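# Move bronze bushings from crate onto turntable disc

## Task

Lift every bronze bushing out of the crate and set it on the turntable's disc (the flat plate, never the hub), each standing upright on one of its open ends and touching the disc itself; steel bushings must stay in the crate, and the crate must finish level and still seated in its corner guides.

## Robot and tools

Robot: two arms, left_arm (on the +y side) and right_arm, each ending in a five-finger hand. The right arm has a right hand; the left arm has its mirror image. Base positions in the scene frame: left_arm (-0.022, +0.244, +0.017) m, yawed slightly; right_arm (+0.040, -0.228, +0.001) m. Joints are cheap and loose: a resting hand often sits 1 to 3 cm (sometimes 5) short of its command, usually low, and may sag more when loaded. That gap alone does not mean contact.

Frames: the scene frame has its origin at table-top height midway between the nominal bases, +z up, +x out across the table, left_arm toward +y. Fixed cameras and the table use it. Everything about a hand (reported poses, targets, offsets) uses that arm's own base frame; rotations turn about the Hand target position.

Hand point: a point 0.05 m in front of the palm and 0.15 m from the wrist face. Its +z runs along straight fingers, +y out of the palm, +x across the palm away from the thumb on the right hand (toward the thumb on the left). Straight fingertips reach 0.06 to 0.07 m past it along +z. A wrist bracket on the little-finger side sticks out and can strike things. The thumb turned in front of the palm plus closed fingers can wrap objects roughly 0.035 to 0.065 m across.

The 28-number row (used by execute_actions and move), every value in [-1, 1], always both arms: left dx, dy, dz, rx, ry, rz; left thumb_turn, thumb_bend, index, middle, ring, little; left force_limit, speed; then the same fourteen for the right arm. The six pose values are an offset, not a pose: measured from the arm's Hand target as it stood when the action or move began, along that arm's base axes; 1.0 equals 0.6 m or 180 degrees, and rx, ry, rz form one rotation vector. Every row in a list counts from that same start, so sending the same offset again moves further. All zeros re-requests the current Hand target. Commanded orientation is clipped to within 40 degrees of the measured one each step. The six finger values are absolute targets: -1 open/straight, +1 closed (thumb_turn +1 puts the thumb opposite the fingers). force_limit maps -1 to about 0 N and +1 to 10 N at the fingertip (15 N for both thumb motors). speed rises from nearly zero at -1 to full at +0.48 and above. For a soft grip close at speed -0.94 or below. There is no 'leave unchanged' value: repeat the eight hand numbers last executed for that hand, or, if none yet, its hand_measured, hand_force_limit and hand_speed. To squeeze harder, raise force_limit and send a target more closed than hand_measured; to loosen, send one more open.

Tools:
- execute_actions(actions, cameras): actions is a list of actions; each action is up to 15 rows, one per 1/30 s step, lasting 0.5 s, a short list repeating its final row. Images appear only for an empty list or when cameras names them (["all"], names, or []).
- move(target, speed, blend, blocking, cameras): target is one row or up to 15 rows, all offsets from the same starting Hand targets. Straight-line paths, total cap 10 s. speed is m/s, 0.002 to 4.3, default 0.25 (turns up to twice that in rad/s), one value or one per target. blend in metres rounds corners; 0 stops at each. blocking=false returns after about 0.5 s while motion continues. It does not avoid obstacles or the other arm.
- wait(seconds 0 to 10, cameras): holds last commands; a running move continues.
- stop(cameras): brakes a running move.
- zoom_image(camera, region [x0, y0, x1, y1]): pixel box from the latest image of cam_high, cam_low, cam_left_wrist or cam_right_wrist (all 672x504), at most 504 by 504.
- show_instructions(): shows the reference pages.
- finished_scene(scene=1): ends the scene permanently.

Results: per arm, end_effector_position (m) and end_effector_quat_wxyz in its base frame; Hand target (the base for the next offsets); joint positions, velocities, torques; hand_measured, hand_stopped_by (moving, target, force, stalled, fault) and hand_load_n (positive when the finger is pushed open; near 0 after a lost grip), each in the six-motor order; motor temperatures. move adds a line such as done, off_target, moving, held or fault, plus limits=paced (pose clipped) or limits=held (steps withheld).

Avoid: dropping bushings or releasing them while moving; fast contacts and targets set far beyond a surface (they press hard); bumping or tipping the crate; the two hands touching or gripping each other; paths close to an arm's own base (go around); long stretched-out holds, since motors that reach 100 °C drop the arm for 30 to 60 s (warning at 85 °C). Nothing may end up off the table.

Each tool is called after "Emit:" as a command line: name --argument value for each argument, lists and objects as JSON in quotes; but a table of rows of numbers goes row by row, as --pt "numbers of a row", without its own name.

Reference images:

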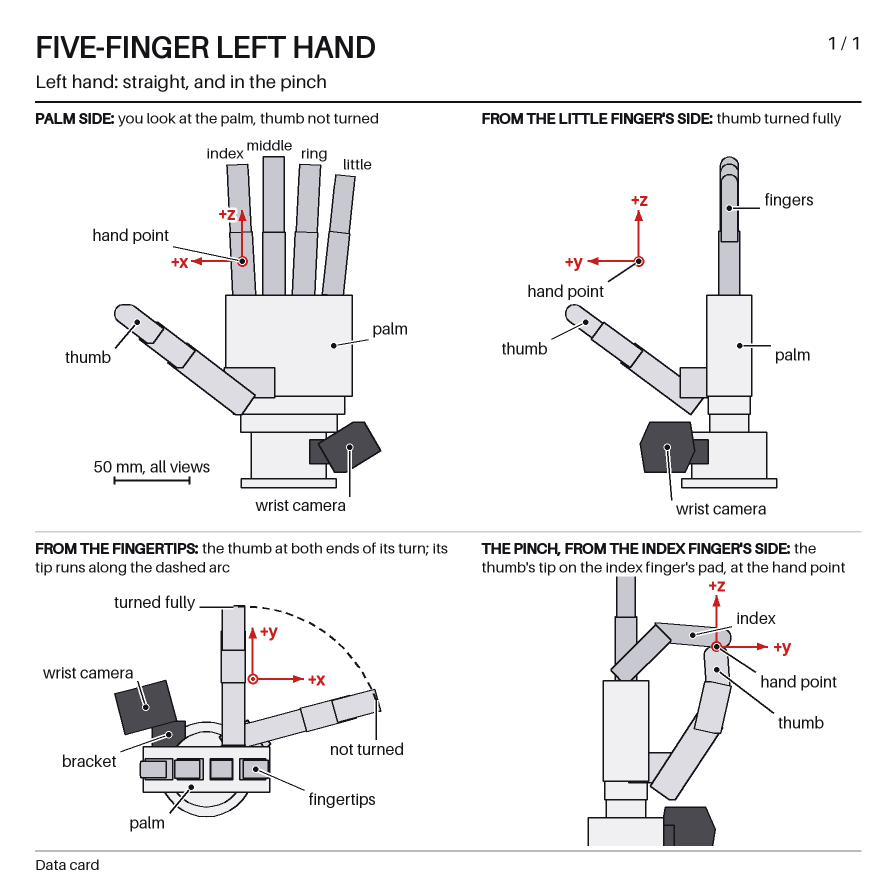

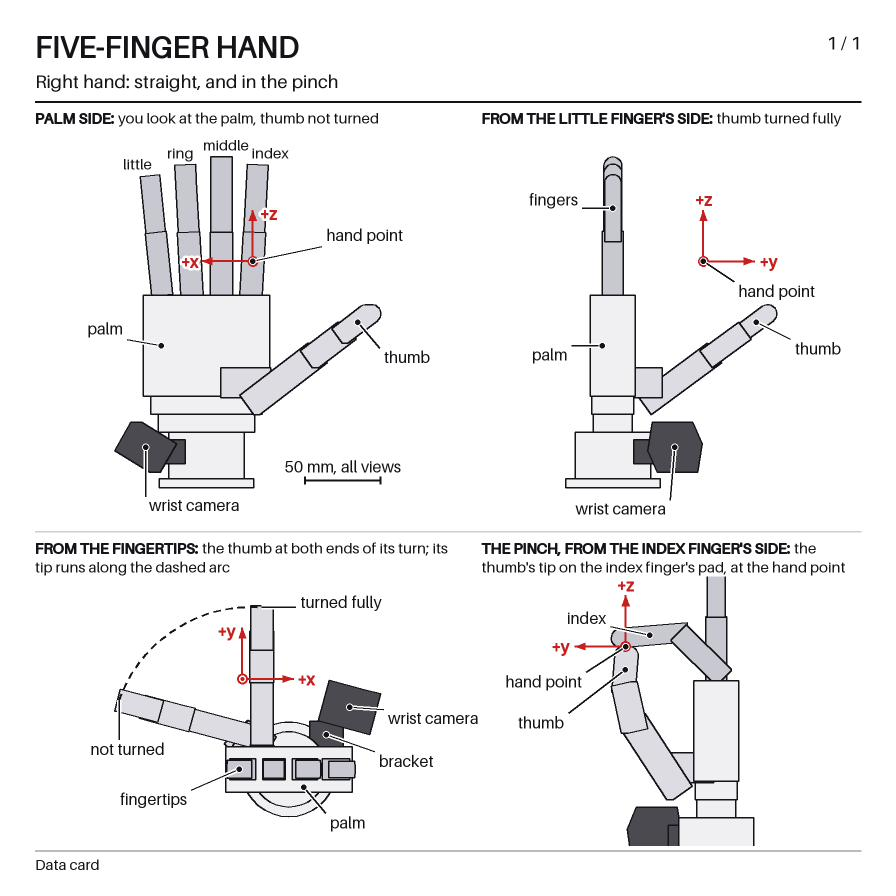

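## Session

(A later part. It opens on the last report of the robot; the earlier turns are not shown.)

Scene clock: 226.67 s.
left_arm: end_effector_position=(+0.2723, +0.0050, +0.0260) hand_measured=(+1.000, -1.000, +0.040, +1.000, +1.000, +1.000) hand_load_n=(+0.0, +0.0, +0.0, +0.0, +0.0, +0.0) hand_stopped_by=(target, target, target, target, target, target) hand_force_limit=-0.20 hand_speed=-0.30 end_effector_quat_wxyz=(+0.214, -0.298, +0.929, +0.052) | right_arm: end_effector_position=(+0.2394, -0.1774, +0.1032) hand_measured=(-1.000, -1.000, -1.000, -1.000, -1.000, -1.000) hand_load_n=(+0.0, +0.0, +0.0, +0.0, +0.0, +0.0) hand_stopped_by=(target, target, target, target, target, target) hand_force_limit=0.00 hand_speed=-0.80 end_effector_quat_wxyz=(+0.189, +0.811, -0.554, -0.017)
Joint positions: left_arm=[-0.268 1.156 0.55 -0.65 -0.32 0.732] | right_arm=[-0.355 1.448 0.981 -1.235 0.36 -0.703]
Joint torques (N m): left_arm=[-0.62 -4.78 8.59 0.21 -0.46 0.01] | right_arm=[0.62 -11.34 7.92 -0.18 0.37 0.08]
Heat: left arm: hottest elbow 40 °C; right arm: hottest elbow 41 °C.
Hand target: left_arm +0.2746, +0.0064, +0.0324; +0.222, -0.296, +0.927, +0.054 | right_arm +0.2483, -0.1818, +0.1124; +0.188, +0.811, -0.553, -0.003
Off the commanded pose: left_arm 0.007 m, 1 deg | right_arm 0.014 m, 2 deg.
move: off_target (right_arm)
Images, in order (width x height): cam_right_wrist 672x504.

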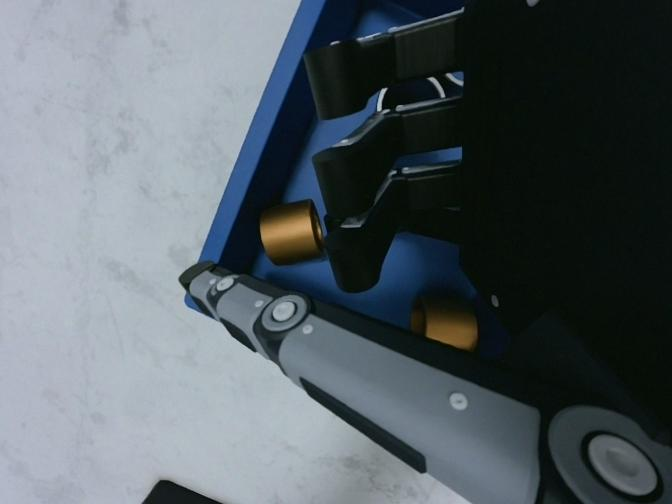

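Emit:
move --target '[-0.001, 0.010, -0.009, 0, 0, 0, 1,-1,0.04,1,1,1,-0.2,-0.3, 0,0,0,0,0,0,-1,-1,-1,-1,-1,-1,0,-0.8]' --speed 0.03 --cameras '["cam_right_wrist"]'

Emit:
zoom_image --camera "cam_right_wrist" --region '[240, 160, 400, 280]'

Scene clock: 229.37 s.
left_arm: end_effector_position=(+0.2660, +0.0094, +0.0216) hand_measured=(+1.000, -1.000, +0.040, +1.000, +1.000, +1.000) hand_load_n=(+0.0, +0.0, +0.0, +0.0, +0.0, +0.0) hand_stopped_by=(target, target, target, target, target, target) hand_force_limit=-0.20 hand_speed=-0.30 end_effector_quat_wxyz=(+0.208, -0.300, +0.929, +0.058) | right_arm: end_effector_position=(+0.2394, -0.1774, +0.1032) hand_measured=(-1.000, -1.000, -1.000, -1.000, -1.000, -1.000) hand_load_n=(+0.0, +0.0, +0.0, +0.5, +0.0, +0.0) hand_stopped_by=(target, target, target, target, target, target) hand_force_limit=0.00 hand_speed=-0.80 end_effector_quat_wxyz=(+0.189, +0.811, -0.554, -0.017)
Joint positions: left_arm=[-0.259 1.156 0.536 -0.65 -0.32 0.736] | right_arm=[-0.355 1.448 0.981 -1.235 0.36 -0.703]
Joint torques (N m): left_arm=[0.67 -4.42 8.43 1.17 -0.25 0.17] | right_arm=[0.56 -11.34 7.92 -0.2 0.38 0.08]
Heat: left arm: hottest elbow 40 °C; right arm: hottest elbow 41 °C.
Hand target: left_arm +0.2740, +0.0124, +0.0270; +0.222, -0.296, +0.927, +0.054 | right_arm +0.2483, -0.1818, +0.1124; +0.188, +0.811, -0.553, -0.003
Off the commanded pose: left_arm 0.010 m, 2 deg | right_arm 0.014 m, 2 deg.
move: off_target (right_arm)
Images, in order (width x height): cam_right_wrist 672x504.

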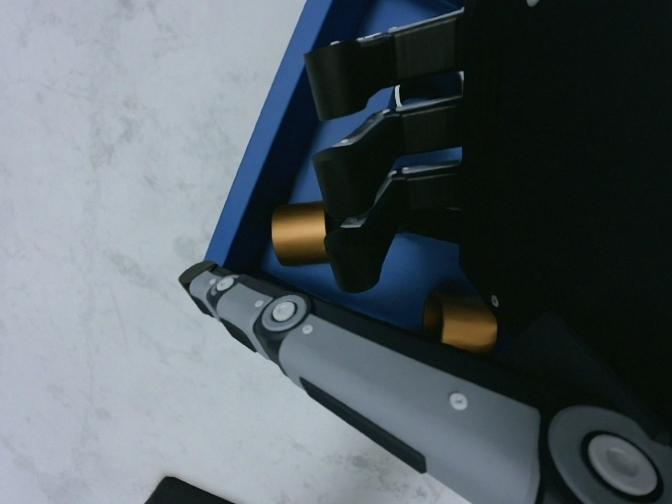

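Scaled by 3.150 from the camera's 672x504 image, which has a finer 960x720 frame.

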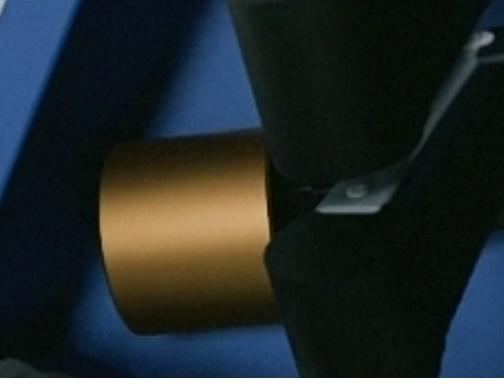

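Emit:
move --target '[-0.008, 0.012, 0.004, 0, 0, 0, 1,-1,0.04,1,1,1,-0.2,-0.3, 0,0,0,0,0,0,-1,-1,-1,-1,-1,-1,0,-0.8]' --speed 0.03 --cameras '["cam_right_wrist", "cam_low"]'

Emit:
zoom_image --camera "cam_right_wrist" --region '[240, 160, 400, 280]'

Emit:
zoom_image --camera "cam_low" --region '[545, 265, 605, 310]'

Scene clock: 231.17 s.
left_arm: end_effector_position=(+0.2627, +0.0195, +0.0233) hand_measured=(+1.000, -1.000, +0.040, +1.000, +1.000, +1.000) hand_load_n=(+0.5, +0.0, +0.0, +0.0, +0.0, +0.0) hand_stopped_by=(target, target, target, target, target, target) hand_force_limit=-0.20 hand_speed=-0.30 end_effector_quat_wxyz=(+0.210, -0.305, +0.927, +0.059) | right_arm: end_effector_position=(+0.2394, -0.1774, +0.1032) hand_measured=(-1.000, -1.000, -1.000, -1.000, -1.000, -1.000) hand_load_n=(+0.0, +0.0, +0.0, +0.0, +0.0, +0.0) hand_stopped_by=(target, target, target, target, target, target) hand_force_limit=0.00 hand_speed=-0.80 end_effector_quat_wxyz=(+0.189, +0.811, -0.554, -0.017)
Joint positions: left_arm=[-0.227 1.133 0.524 -0.65 -0.317 0.759] | right_arm=[-0.355 1.448 0.981 -1.235 0.36 -0.703]
Joint torques (N m): left_arm=[0.56 -4.37 8.53 0.85 -0.08 0.17] | right_arm=[0.62 -11.34 7.91 -0.18 0.37 0.08]
Heat: left arm: hottest elbow 40 °C; right arm: hottest elbow 41 °C.
Hand target: left_arm +0.2692, +0.0196, +0.0294; +0.222, -0.296, +0.927, +0.054 | right_arm +0.2483, -0.1818, +0.1124; +0.188, +0.811, -0.553, -0.003
Off the commanded pose: left_arm 0.009 m, 2 deg | right_arm 0.014 m, 2 deg.
move: off_target (right_arm)
Images, in order (width x height): cam_low 672x504, cam_right_wrist 672x504.

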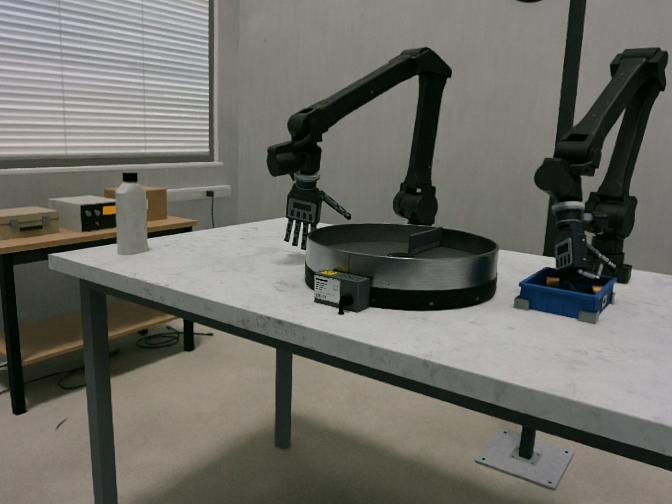

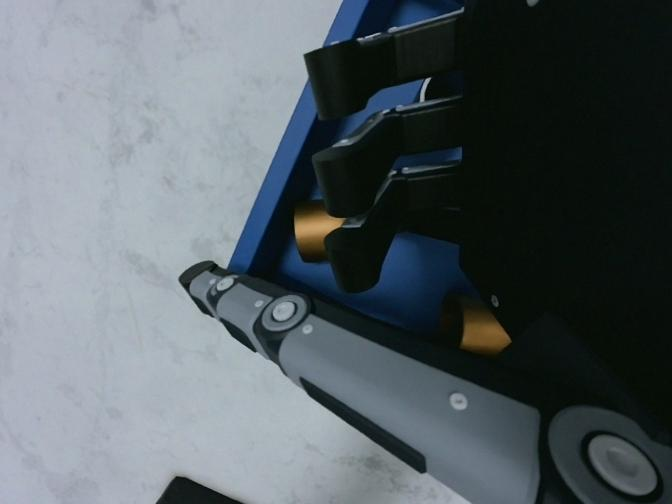

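Scaled by 3.150 from the camera's 672x504 image, which has a finer 960x720 frame.

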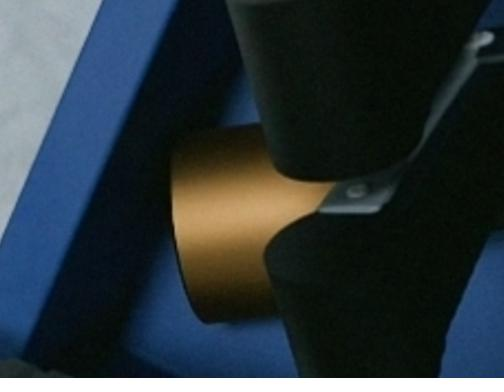

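Scaled by 8.400 from the camera's 672x504 image, which has a finer 960x720 frame.

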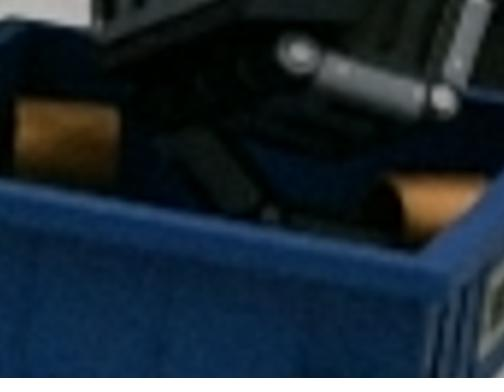

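Emit:
move --target '[-0.0088, 0.0123, 0.0, 0, 0, 0, 1,-1,0.04,1,1,1,-0.2,-0.3, 0,0,0,0,0,0,-1,-1,-1,-1,-1,-1,0,-0.8]' --speed 0.03 --cameras '["cam_right_wrist"]'

Emit:
zoom_image --camera "cam_right_wrist" --region '[240, 160, 400, 280]'

Scene clock: 232.97 s.
left_arm: end_effector_position=(+0.2573, +0.0270, +0.0233) hand_measured=(+1.000, -1.000, +0.040, +1.000, +1.000, +1.000) hand_load_n=(+0.0, +0.0, +0.0, +0.0, +0.5, +0.0) hand_stopped_by=(target, target, target, target, target, target) hand_force_limit=-0.20 hand_speed=-0.30 end_effector_quat_wxyz=(+0.210, -0.305, +0.927, +0.059) | right_arm: end_effector_position=(+0.2394, -0.1774, +0.1032) hand_measured=(-1.000, -1.000, -1.000, -1.000, -1.000, -1.000) hand_load_n=(+0.0, +0.0, +0.0, +0.0, +0.0, +0.0) hand_stopped_by=(target, target, target, target, target, target) hand_force_limit=0.00 hand_speed=-0.80 end_effector_quat_wxyz=(+0.189, +0.811, -0.554, -0.017)
Joint positions: left_arm=[-0.202 1.108 0.507 -0.65 -0.309 0.782] | right_arm=[-0.355 1.448 0.981 -1.235 0.36 -0.703]
Joint torques (N m): left_arm=[0.56 -4.13 8.58 0.84 -0.07 0.14] | right_arm=[0.62 -11.34 7.92 -0.2 0.38 0.08]
Heat: left arm: hottest elbow 40 °C; right arm: hottest elbow 41 °C.
Hand target: left_arm +0.2639, +0.0269, +0.0294; +0.222, -0.296, +0.927, +0.054 | right_arm +0.2483, -0.1818, +0.1124; +0.188, +0.811, -0.553, -0.003
Off the commanded pose: left_arm 0.009 m, 2 deg | right_arm 0.014 m, 2 deg.
move: off_target (right_arm)
Images, in order (width x height): cam_right_wrist 672x504.

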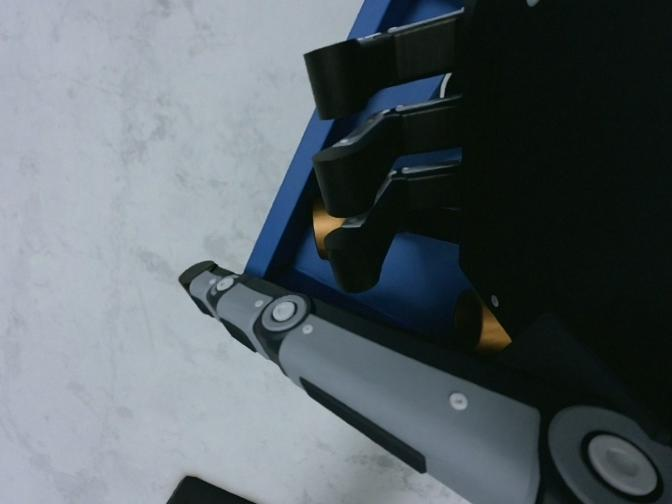

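Scaled by 3.150 from the camera's 672x504 image, which has a finer 960x720 frame.

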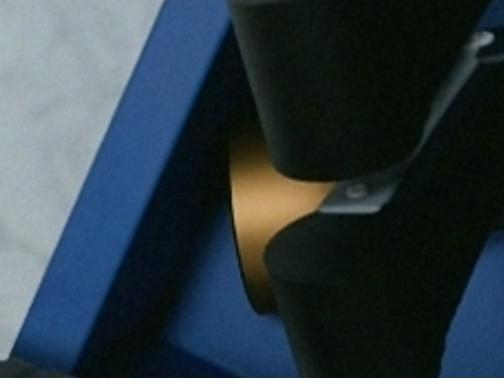

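Emit:
execute_actions --actions '[[[0,0,0,0,0,0,1,-0.1,0.04,1,1,1,-0.4,-0.5,0,0,0,0,0,0,-1,-1,-1,-1,-1,-1,0,-0.8]],[[0,0,0,0,0,0,1,-0.1,0.04,1,1,1,-0.4,-0.5,0,0,0,0,0,0,-1,-1,-1,-1,-1,-1,0,-0.8]]]' --cameras '["cam_right_wrist"]'

Emit:
zoom_image --camera "cam_low" --region '[545, 265, 605, 310]'

Scene clock: 235.50 s.
left_arm: end_effector_position=(+0.2586, +0.0297, +0.0261) hand_measured=(+1.000, -0.510, +0.040, +1.000, +1.000, +1.000) hand_load_n=(+0.5, +4.0, +0.0, +0.0, +0.0, +0.0) hand_stopped_by=(target, force, target, target, target, target) hand_force_limit=-0.40 hand_speed=-0.50 end_effector_quat_wxyz=(+0.215, -0.298, +0.928, +0.063) | right_arm: end_effector_position=(+0.2394, -0.1774, +0.1032) hand_measured=(-1.000, -1.000, -1.000, -1.000, -1.000, -1.000) hand_load_n=(+0.0, +0.0, +0.0, +0.0, +0.0, +0.0) hand_stopped_by=(target, target, target, target, target, target) hand_force_limit=0.00 hand_speed=-0.80 end_effector_quat_wxyz=(+0.189, +0.811, -0.554, -0.017)
Joint positions: left_arm=[-0.201 1.101 0.507 -0.65 -0.317 0.801] | right_arm=[-0.355 1.448 0.981 -1.235 0.36 -0.703]
Joint torques (N m): left_arm=[0.5 -3.6 8.62 0.84 -0.07 0.1] | right_arm=[0.62 -11.34 7.91 -0.18 0.38 0.08]
Heat: left arm: hottest elbow 40 °C; right arm: hottest elbow 41 °C.
Hand target: left_arm +0.2639, +0.0269, +0.0294; +0.222, -0.296, +0.927, +0.054 | right_arm +0.2483, -0.1818, +0.1124; +0.188, +0.811, -0.553, -0.003
Off the commanded pose: left_arm 0.007 m, 1 deg | right_arm 0.014 m, 2 deg.
Images, in order (width x height): cam_right_wrist 672x504.

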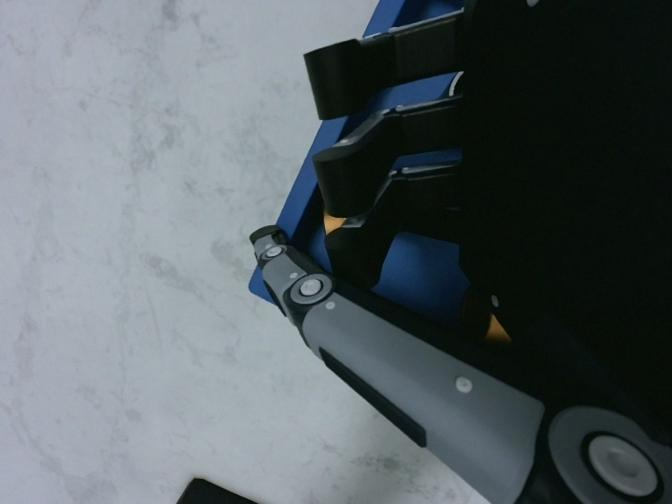

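This scene's latest camera images include none from cam_low. They are from: cam_right_wrist. cam_low's image comes with the result of a call that names it in "cameras".

Emit:
execute_actions --actions '[[[0,0,0,0,0,0,1,-1,0.04,1,1,1,-0.2,-0.3,0,0,0,0,0,0,-1,-1,-1,-1,-1,-1,0,-0.8]],[[0,0,0,0,0,0,1,-1,0.04,1,1,1,-0.2,-0.3,0,0,0,0,0,0,-1,-1,-1,-1,-1,-1,0,-0.8]]]' --cameras '["cam_right_wrist", "cam_low"]'

Emit:
zoom_image --camera "cam_low" --region '[545, 265, 605, 310]'

Emit:
zoom_image --camera "cam_right_wrist" --region '[240, 160, 400, 280]'

Scene clock: 238.57 s.
left_arm: end_effector_position=(+0.2583, +0.0274, +0.0251) hand_measured=(+1.000, -1.000, +0.040, +1.000, +1.000, +1.000) hand_load_n=(+0.0, +0.0, +0.0, +0.5, +0.0, +0.0) hand_stopped_by=(target, target, target, target, target, target) hand_force_limit=-0.20 hand_speed=-0.30 end_effector_quat_wxyz=(+0.213, -0.303, +0.927, +0.058) | right_arm: end_effector_position=(+0.2394, -0.1774, +0.1032) hand_measured=(-1.000, -1.000, -1.000, -1.000, -1.000, -1.000) hand_load_n=(+0.0, +0.0, +0.0, +0.0, +0.0, +0.0) hand_stopped_by=(target, target, target, target, target, target) hand_force_limit=0.00 hand_speed=-0.80 end_effector_quat_wxyz=(+0.189, +0.811, -0.554, -0.017)
Joint positions: left_arm=[-0.201 1.101 0.507 -0.65 -0.307 0.79] | right_arm=[-0.355 1.448 0.981 -1.235 0.36 -0.703]
Joint torques (N m): left_arm=[0.5 -3.55 8.69 0.85 -0.12 0.1] | right_arm=[0.62 -11.34 7.92 -0.18 0.37 0.08]
Heat: left arm: hottest elbow 39 °C; right arm: hottest elbow 41 °C.
Hand target: left_arm +0.2639, +0.0269, +0.0294; +0.222, -0.296, +0.927, +0.054 | right_arm +0.2483, -0.1818, +0.1124; +0.188, +0.811, -0.553, -0.003
Off the commanded pose: left_arm 0.007 m, 1 deg | right_arm 0.014 m, 2 deg.
Images, in order (width x height): cam_low 672x504, cam_right_wrist 672x504.

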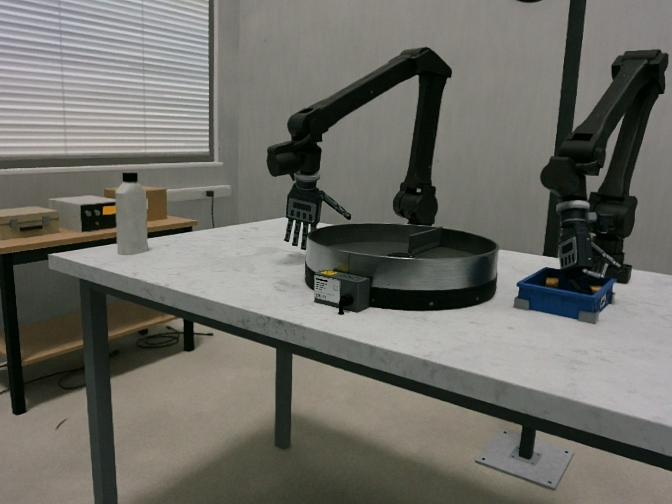

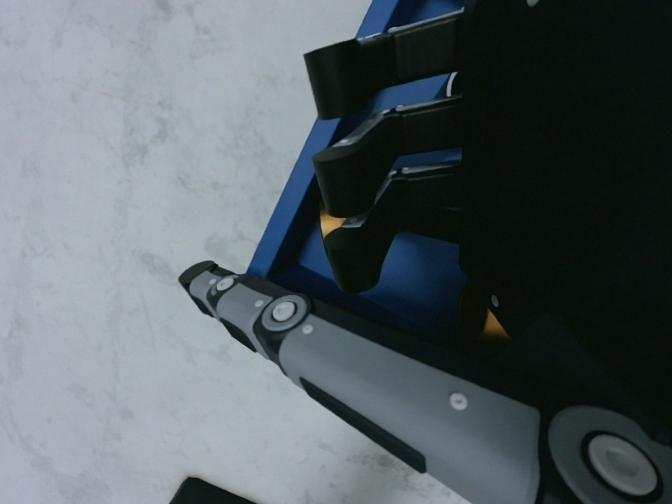

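Scaled by 8.400 from the camera's 672x504 image, which has a finer 960x720 frame.

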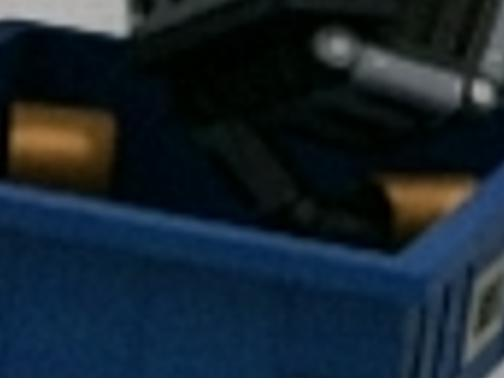

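Scaled by 3.150 from the camera's 672x504 image, which has a finer 960x720 frame.

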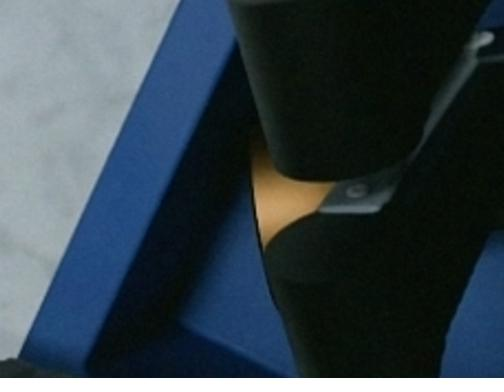

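Emit:
execute_actions --actions '[[[0,0,0,0,0,0,1,-1,0.3,1,1,1,-0.1,-0.6,0,0,0,0,0,0,-1,-1,-1,-1,-1,-1,0,-0.8]],[[0,0,0,0,0,0,1,-1,0.3,1,1,1,-0.1,-0.6,0,0,0,0,0,0,-1,-1,-1,-1,-1,-1,0,-0.8]]]' --cameras '["cam_right_wrist", "cam_low"]'

Emit:
zoom_image --camera "cam_low" --region '[545, 265, 605, 310]'

Emit:
zoom_image --camera "cam_right_wrist" --region '[240, 160, 400, 280]'

Scene clock: 240.23 s.
left_arm: end_effector_position=(+0.2582, +0.0271, +0.0250) hand_measured=(+1.000, -1.000, +0.300, +1.000, +1.000, +1.000) hand_load_n=(+0.0, +0.0, +0.5, +0.0, +0.0, +0.5) hand_stopped_by=(target, target, target, target, target, target) hand_force_limit=-0.10 hand_speed=-0.60 end_effector_quat_wxyz=(+0.213, -0.303, +0.927, +0.057) | right_arm: end_effector_position=(+0.2394, -0.1774, +0.1032) hand_measured=(-1.000, -1.000, -1.000, -1.000, -1.000, -1.000) hand_load_n=(+0.0, +0.0, +0.0, +0.0, +0.0, +0.0) hand_stopped_by=(target, target, target, target, target, target) hand_force_limit=0.00 hand_speed=-0.80 end_effector_quat_wxyz=(+0.189, +0.811, -0.554, -0.017)
Joint positions: left_arm=[-0.201 1.101 0.507 -0.65 -0.306 0.79] | right_arm=[-0.355 1.448 0.981 -1.235 0.36 -0.703]
Joint torques (N m): left_arm=[0.38 -3.6 8.69 0.85 -0.11 0.1] | right_arm=[0.56 -11.34 7.92 -0.18 0.38 0.08]
Heat: left arm: hottest elbow 39 °C; right arm: hottest elbow 41 °C.
Hand target: left_arm +0.2639, +0.0269, +0.0294; +0.222, -0.296, +0.927, +0.054 | right_arm +0.2483, -0.1818, +0.1124; +0.188, +0.811, -0.553, -0.003
Off the commanded pose: left_arm 0.007 m, 1 deg | right_arm 0.014 m, 2 deg.
Images, in order (width x height): cam_low 672x504, cam_right_wrist 672x504.

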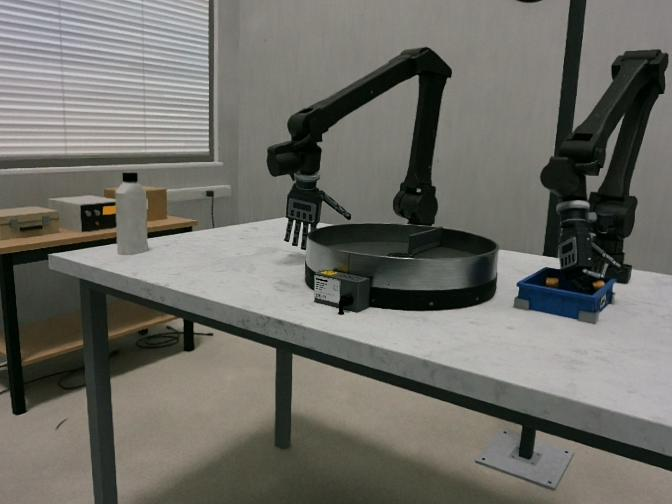

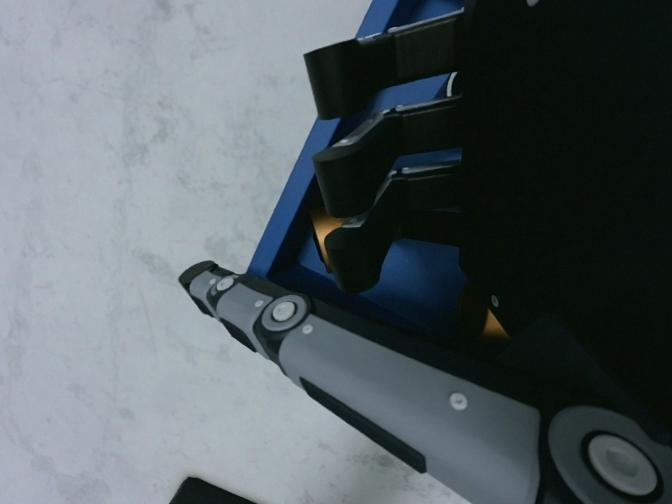

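Scaled by 8.400 from the camera's 672x504 image, which has a finer 960x720 frame.

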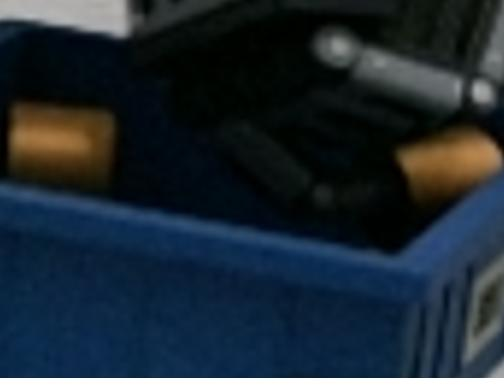

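Scaled by 3.150 from the camera's 672x504 image, which has a finer 960x720 frame.

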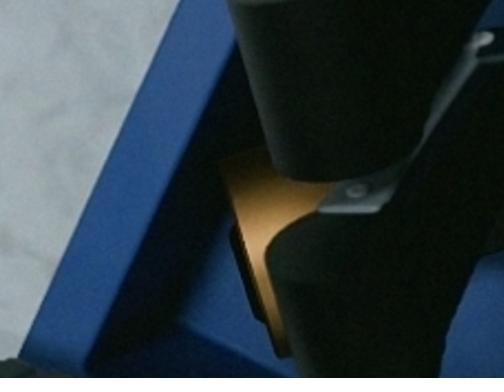

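Emit:
move --target '[-0.003, -0.003, 0.13, 0, 0, 0, 1,-1,0.3,1,1,1,-0.1,-0.6, 0,0,0,0,0,0,-1,-1,-1,-1,-1,-1,0,-0.8]' --speed 0.06 --cameras '["cam_right_wrist", "cam_low"]'

Emit:
zoom_image --camera "cam_low" --region '[535, 230, 625, 310]'

Emit:
zoom_image --camera "cam_right_wrist" --region '[240, 160, 400, 280]'

Scene clock: 242.87 s.
left_arm: end_effector_position=(+0.2415, +0.0291, +0.0812) hand_measured=(+1.000, -1.000, +0.300, +1.000, +1.000, +1.000) hand_load_n=(+0.0, -0.5, +0.5, +0.0, +0.0, +0.0) hand_stopped_by=(target, target, target, target, target, target) hand_force_limit=-0.10 hand_speed=-0.60 end_effector_quat_wxyz=(+0.194, -0.298, +0.932, +0.067) | right_arm: end_effector_position=(+0.2394, -0.1774, +0.1032) hand_measured=(-1.000, -1.000, -1.000, -1.000, -1.000, -1.000) hand_load_n=(+0.0, +0.0, +0.0, +0.0, +0.0, +0.0) hand_stopped_by=(target, target, target, target, target, target) hand_force_limit=0.00 hand_speed=-0.80 end_effector_quat_wxyz=(+0.189, +0.811, -0.554, -0.017)
Joint positions: left_arm=[-0.207 0.977 0.6 -0.911 -0.306 0.79] | right_arm=[-0.355 1.448 0.981 -1.235 0.36 -0.703]
Joint torques (N m): left_arm=[-0.15 -3.25 13.93 0.02 -0.21 0.03] | right_arm=[0.62 -11.34 7.92 -0.2 0.38 0.08]
Heat: left arm: hottest elbow 39 °C; right arm: hottest elbow 41 °C.
Hand target: left_arm +0.2621, +0.0251, +0.1074; +0.222, -0.296, +0.927, +0.054 | right_arm +0.2483, -0.1818, +0.1124; +0.188, +0.811, -0.553, -0.003
Off the commanded pose: left_arm 0.034 m, 4 deg | right_arm 0.014 m, 2 deg.
move: off_target (left_arm, right_arm)
Images, in order (width x height): cam_low 672x504, cam_right_wrist 672x504.

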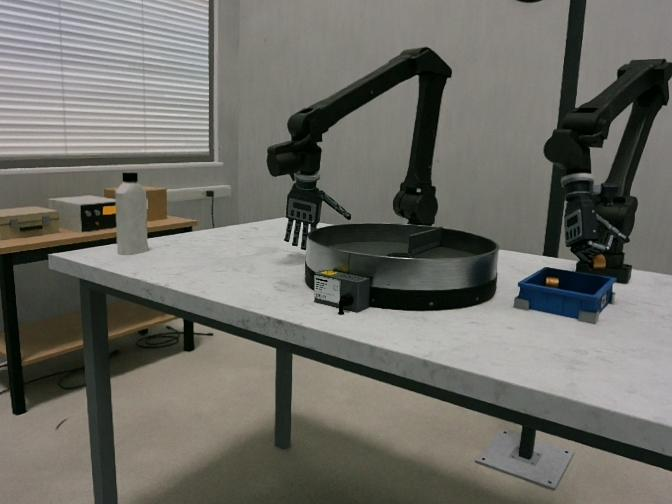

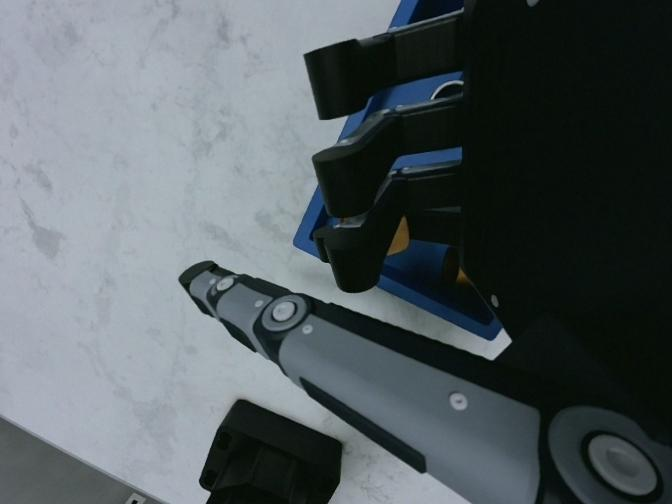

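Scaled by 5.600 from the camera's 672x504 image, which has a finer 960x720 frame.

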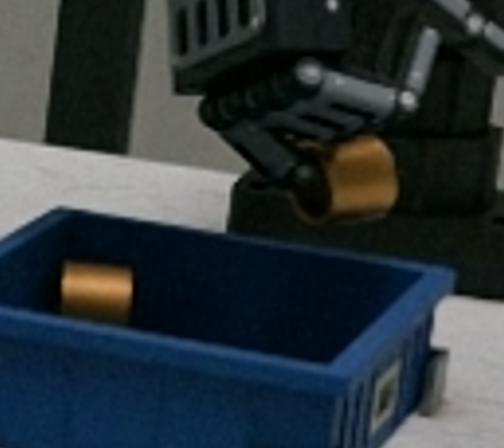

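Scaled by 3.150 from the camera's 672x504 image, which has a finer 960x720 frame.

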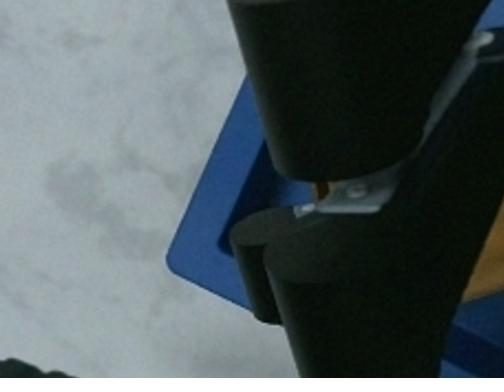

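Emit:
move --target '[0.03, 0.16, 0.07, 0, 0, 0, 1,-1,0.3,1,1,1,-0.1,-0.6, 0,0,0,0,0,0,-1,-1,-1,-1,-1,-1,0,-0.8]' --speed 0.1 --cameras '["cam_right_wrist", "cam_low"]'

Emit:
zoom_image --camera "cam_low" --region '[540, 200, 640, 290]'

Scene clock: 247.40 s.
left_arm: end_effector_position=(+0.2606, +0.1160, +0.1235) hand_measured=(+1.000, -1.000, +0.300, +1.000, +1.000, +1.000) hand_load_n=(+0.0, +0.0, +0.5, +0.0, +0.0, +0.0) hand_stopped_by=(target, target, target, target, target, target) hand_force_limit=-0.10 hand_speed=-0.60 end_effector_quat_wxyz=(+0.199, -0.306, +0.929, +0.055) | right_arm: end_effector_position=(+0.2394, -0.1774, +0.1032) hand_measured=(-1.000, -1.000, -1.000, -1.000, -1.000, -1.000) hand_load_n=(+0.0, +0.0, +0.0, +0.0, +0.0, +0.0) hand_stopped_by=(target, target, target, target, target, target) hand_force_limit=0.00 hand_speed=-0.80 end_effector_quat_wxyz=(+0.189, +0.811, -0.554, -0.017)
Joint positions: left_arm=[0.161 0.957 0.703 -0.934 -0.168 1.129] | right_arm=[-0.355 1.448 0.981 -1.235 0.36 -0.703]
Joint torques (N m): left_arm=[0.62 -2.08 14.76 0.25 -0.01 0.17] | right_arm=[0.56 -11.34 7.92 -0.18 0.38 0.08]
Heat: left arm: hottest elbow 41 °C; right arm: hottest elbow 41 °C.
Hand target: left_arm +0.2801, +0.1211, +0.1494; +0.222, -0.296, +0.927, +0.054 | right_arm +0.2483, -0.1818, +0.1124; +0.188, +0.811, -0.553, -0.003
Off the commanded pose: left_arm 0.033 m, 3 deg | right_arm 0.014 m, 2 deg.
move: off_target (left_arm, right_arm)
Images, in order (width x height): cam_low 672x504, cam_right_wrist 672x504.

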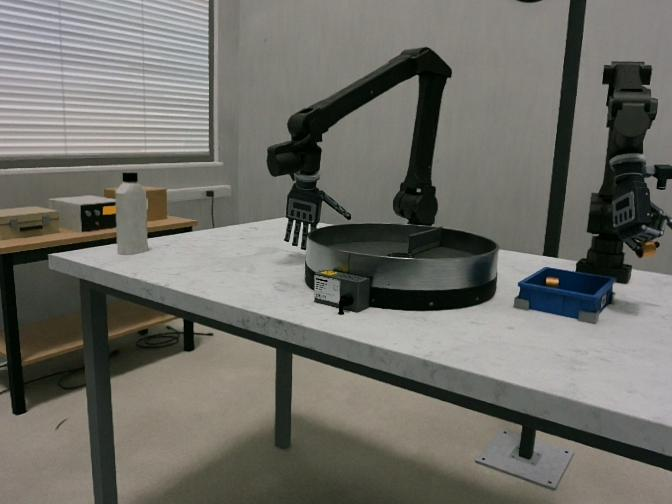

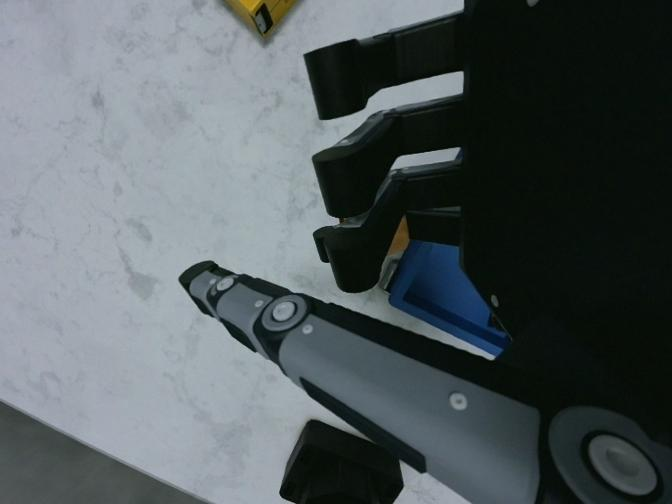

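Scaled by 5.040 from the camera's 672x504 image, which has a finer 960x720 frame.

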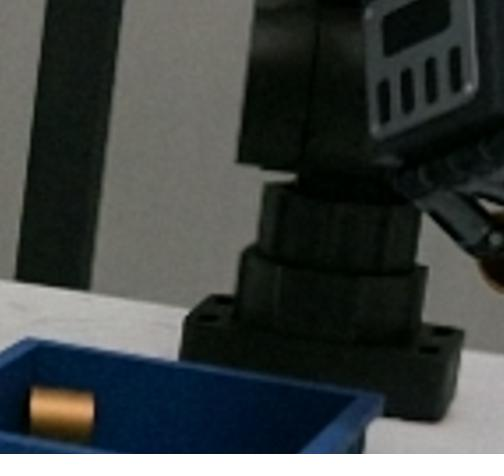

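Emit:
execute_actions --actions '[[[0,0,0,0,0,0,1,-1,0.3,-1,-1,-1,-0.1,-0.5,0,0,0,0,0,0,-1,-1,-1,-1,-1,-1,0,-0.8]],[[0,0,0,0,0,0,1,-1,0.3,-1,-1,-1,-0.1,-0.5,0,0,0,0,0,0,-1,-1,-1,-1,-1,-1,0,-0.8]],[[0,0,0,0,0,0,1,-1,0.3,-1,-1,-1,-0.1,-0.5,0,0,0,0,0,0,-1,-1,-1,-1,-1,-1,0,-0.8]]]' --cameras '["cam_right_wrist", "cam_low"]'

Emit:
zoom_image --camera "cam_low" --region '[582, 150, 672, 270]'

Emit:
zoom_image --camera "cam_right_wrist" --region '[280, 120, 480, 300]'

Scene clock: 249.57 s.
left_arm: end_effector_position=(+0.2607, +0.1158, +0.1234) hand_measured=(+1.000, -1.000, +0.300, -1.000, -1.000, -1.000) hand_load_n=(+0.0, +0.0, +0.5, +0.0, +0.0, +0.0) hand_stopped_by=(target, target, target, target, target, target) hand_force_limit=-0.10 hand_speed=-0.50 end_effector_quat_wxyz=(+0.199, -0.305, +0.930, +0.054) | right_arm: end_effector_position=(+0.2394, -0.1774, +0.1032) hand_measured=(-1.000, -1.000, -1.000, -1.000, -1.000, -1.000) hand_load_n=(+0.0, +0.0, +0.0, +0.0, +0.0, +0.0) hand_stopped_by=(target, target, target, target, target, target) hand_force_limit=0.00 hand_speed=-0.80 end_effector_quat_wxyz=(+0.189, +0.811, -0.554, -0.017)
Joint positions: left_arm=[0.161 0.957 0.703 -0.934 -0.166 1.13] | right_arm=[-0.355 1.448 0.981 -1.235 0.36 -0.703]
Joint torques (N m): left_arm=[0.62 -2.14 14.78 0.25 -0.01 0.16] | right_arm=[0.62 -11.34 7.92 -0.2 0.38 0.08]
Heat: left arm: hottest elbow 42 °C; right arm: hottest elbow 41 °C.
Hand target: left_arm +0.2801, +0.1211, +0.1494; +0.222, -0.296, +0.927, +0.054 | right_arm +0.2483, -0.1818, +0.1124; +0.188, +0.811, -0.553, -0.003
Off the commanded pose: left_arm 0.033 m, 3 deg | right_arm 0.014 m, 2 deg.
Images, in order (width x height): cam_low 672x504, cam_right_wrist 672x504.

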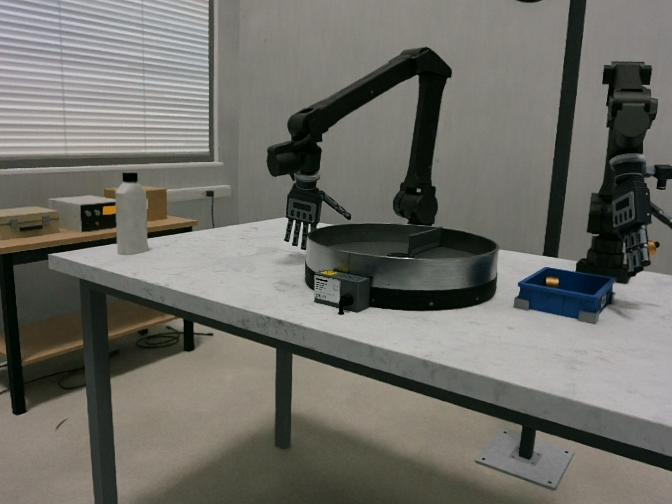

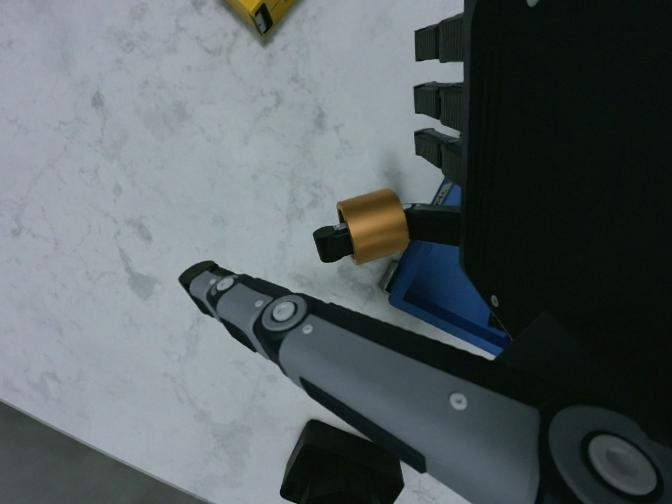

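Scaled by 4.200 from the camera's 672x504 image, which has a finer 960x720 frame.

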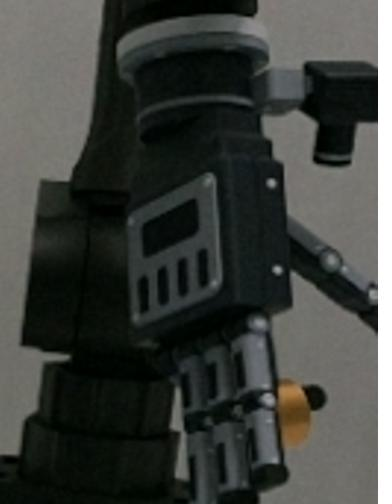

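Scaled by 2.520 from the camera's 672x504 image, which has a finer 960x720 frame.

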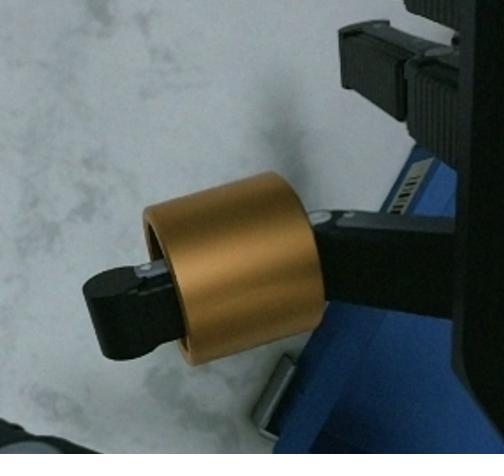

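Emit:
execute_actions --actions '[[[0,0,0,0,0,0,1,-0.1,0.1,-1,-1,-1,-0.2,-0.6,0,0,0,0,0,0,-1,-1,-1,-1,-1,-1,0,-0.8]],[[0,0,0,0,0,0,1,-0.1,0.1,-1,-1,-1,-0.2,-0.6,0,0,0,0,0,0,-1,-1,-1,-1,-1,-1,0,-0.8]],[[0,0,0,0,0,0,1,-0.1,0.1,-1,-1,-1,-0.2,-0.6,0,0,0,0,0,0,-1,-1,-1,-1,-1,-1,0,-0.8]]]' --cameras '["cam_right_wrist"]'

Emit:
zoom_image --camera "cam_right_wrist" --region '[280, 120, 480, 300]'

Scene clock: 252.83 s.
left_arm: end_effector_position=(+0.2607, +0.1158, +0.1234) hand_measured=(+1.000, -0.100, +0.100, -1.000, -1.000, -1.000) hand_load_n=(+0.0, +0.0, +0.5, +0.0, +0.0, +0.0) hand_stopped_by=(target, target, target, target, target, target) hand_force_limit=-0.20 hand_speed=-0.60 end_effector_quat_wxyz=(+0.199, -0.305, +0.930, +0.054) | right_arm: end_effector_position=(+0.2394, -0.1774, +0.1032) hand_measured=(-1.000, -1.000, -1.000, -1.000, -1.000, -1.000) hand_load_n=(+0.0, +0.0, +0.0, +0.0, +0.0, +0.0) hand_stopped_by=(target, target, target, target, target, target) hand_force_limit=0.00 hand_speed=-0.80 end_effector_quat_wxyz=(+0.189, +0.811, -0.554, -0.017)
Joint positions: left_arm=[0.161 0.957 0.703 -0.934 -0.166 1.13] | right_arm=[-0.355 1.448 0.981 -1.235 0.36 -0.703]
Joint torques (N m): left_arm=[0.62 -2.2 14.78 0.29 -0.01 0.16] | right_arm=[0.62 -11.34 7.91 -0.2 0.37 0.08]
Heat: left arm: hottest elbow 43 °C; right arm: hottest elbow 41 °C.
Hand target: left_arm +0.2801, +0.1211, +0.1494; +0.222, -0.296, +0.927, +0.054 | right_arm +0.2483, -0.1818, +0.1124; +0.188, +0.811, -0.553, -0.003
Off the commanded pose: left_arm 0.033 m, 3 deg | right_arm 0.014 m, 2 deg.
Images, in order (width x height): cam_right_wrist 672x504.

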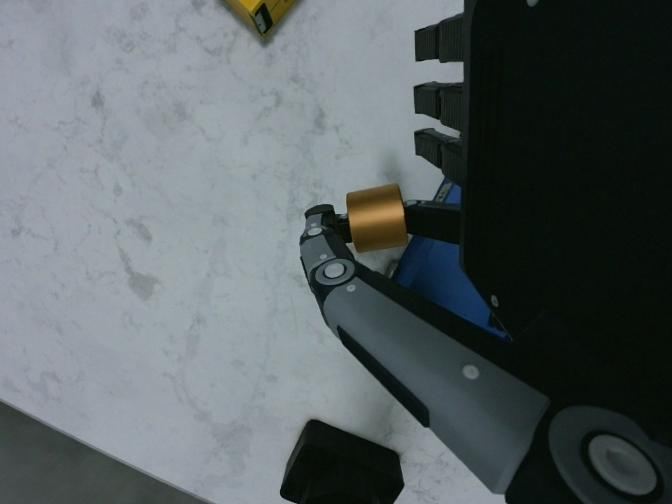

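Scaled by 2.520 from the camera's 672x504 image, which has a finer 960x720 frame.

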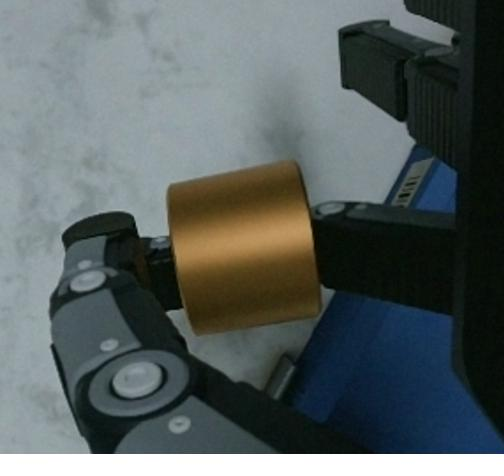

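Emit:
execute_actions --actions '[[[0,0,0,0,0,0,1,-0.1,0.0,-1,-1,-1,-0.2,-0.5,0,0,0,0,0,0,-1,-1,-1,-1,-1,-1,0,-0.8]],[[0,0,0,0,0,0,1,0.3,0.0,-1,-1,-1,-0.4,-0.7,0,0,0,0,0,0,-1,-1,-1,-1,-1,-1,0,-0.8]],[[0,0,0,0,0,0,1,0.3,0.0,-1,-1,-1,-0.4,-0.7,0,0,0,0,0,0,-1,-1,-1,-1,-1,-1,0,-0.8]],[[0,0,0,0,0,0,1,0.3,0.0,-1,-1,-1,-0.4,-0.7,0,0,0,0,0,0,-1,-1,-1,-1,-1,-1,0,-0.8]]]' --cameras '["cam_right_wrist"]'

Emit:
zoom_image --camera "cam_right_wrist" --region '[280, 120, 480, 300]'

Scene clock: 255.60 s.
left_arm: end_effector_position=(+0.2607, +0.1158, +0.1234) hand_measured=(+1.000, +0.300, +0.000, -1.000, -1.000, -1.000) hand_load_n=(+0.0, +0.0, +0.0, +0.0, +0.0, +0.0) hand_stopped_by=(target, target, target, target, target, target) hand_force_limit=-0.40 hand_speed=-0.70 end_effector_quat_wxyz=(+0.199, -0.305, +0.930, +0.054) | right_arm: end_effector_position=(+0.2394, -0.1774, +0.1032) hand_measured=(-1.000, -1.000, -1.000, -1.000, -1.000, -1.000) hand_load_n=(+0.0, +0.0, +0.0, +0.0, +0.0, +0.0) hand_stopped_by=(target, target, target, target, target, target) hand_force_limit=0.00 hand_speed=-0.80 end_effector_quat_wxyz=(+0.189, +0.811, -0.554, -0.017)
Joint positions: left_arm=[0.161 0.957 0.703 -0.934 -0.166 1.13] | right_arm=[-0.355 1.448 0.981 -1.235 0.36 -0.703]
Joint torques (N m): left_arm=[0.67 -2.2 14.76 0.27 -0.02 0.16] | right_arm=[0.56 -11.34 7.92 -0.18 0.37 0.08]
Heat: left arm: hottest elbow 44 °C; right arm: hottest elbow 41 °C.
Hand target: left_arm +0.2801, +0.1211, +0.1494; +0.222, -0.296, +0.927, +0.054 | right_arm +0.2483, -0.1818, +0.1124; +0.188, +0.811, -0.553, -0.003
Off the commanded pose: left_arm 0.033 m, 3 deg | right_arm 0.014 m, 2 deg.
Images, in order (width x height): cam_right_wrist 672x504.

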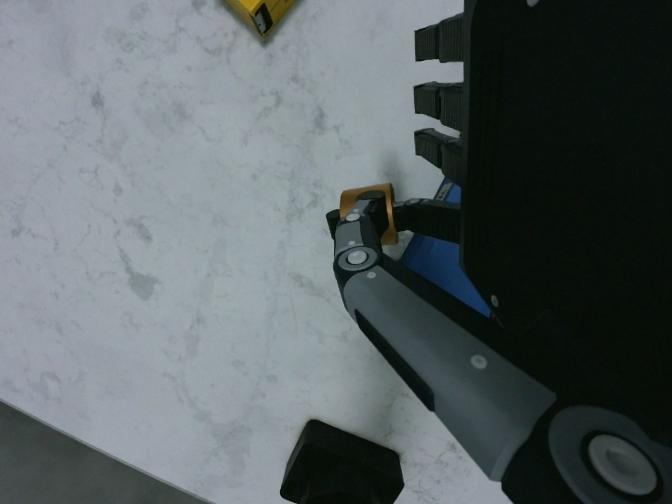

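Scaled by 2.520 from the camera's 672x504 image, which has a finer 960x720 frame.

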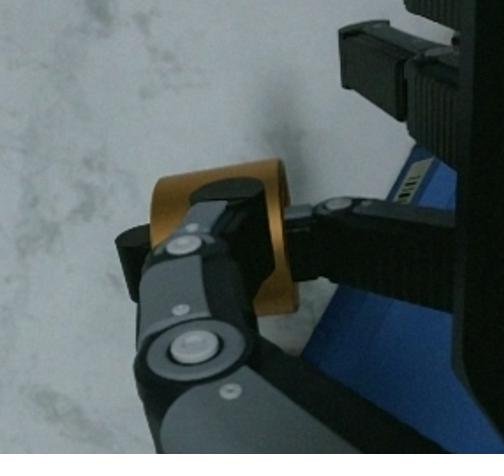

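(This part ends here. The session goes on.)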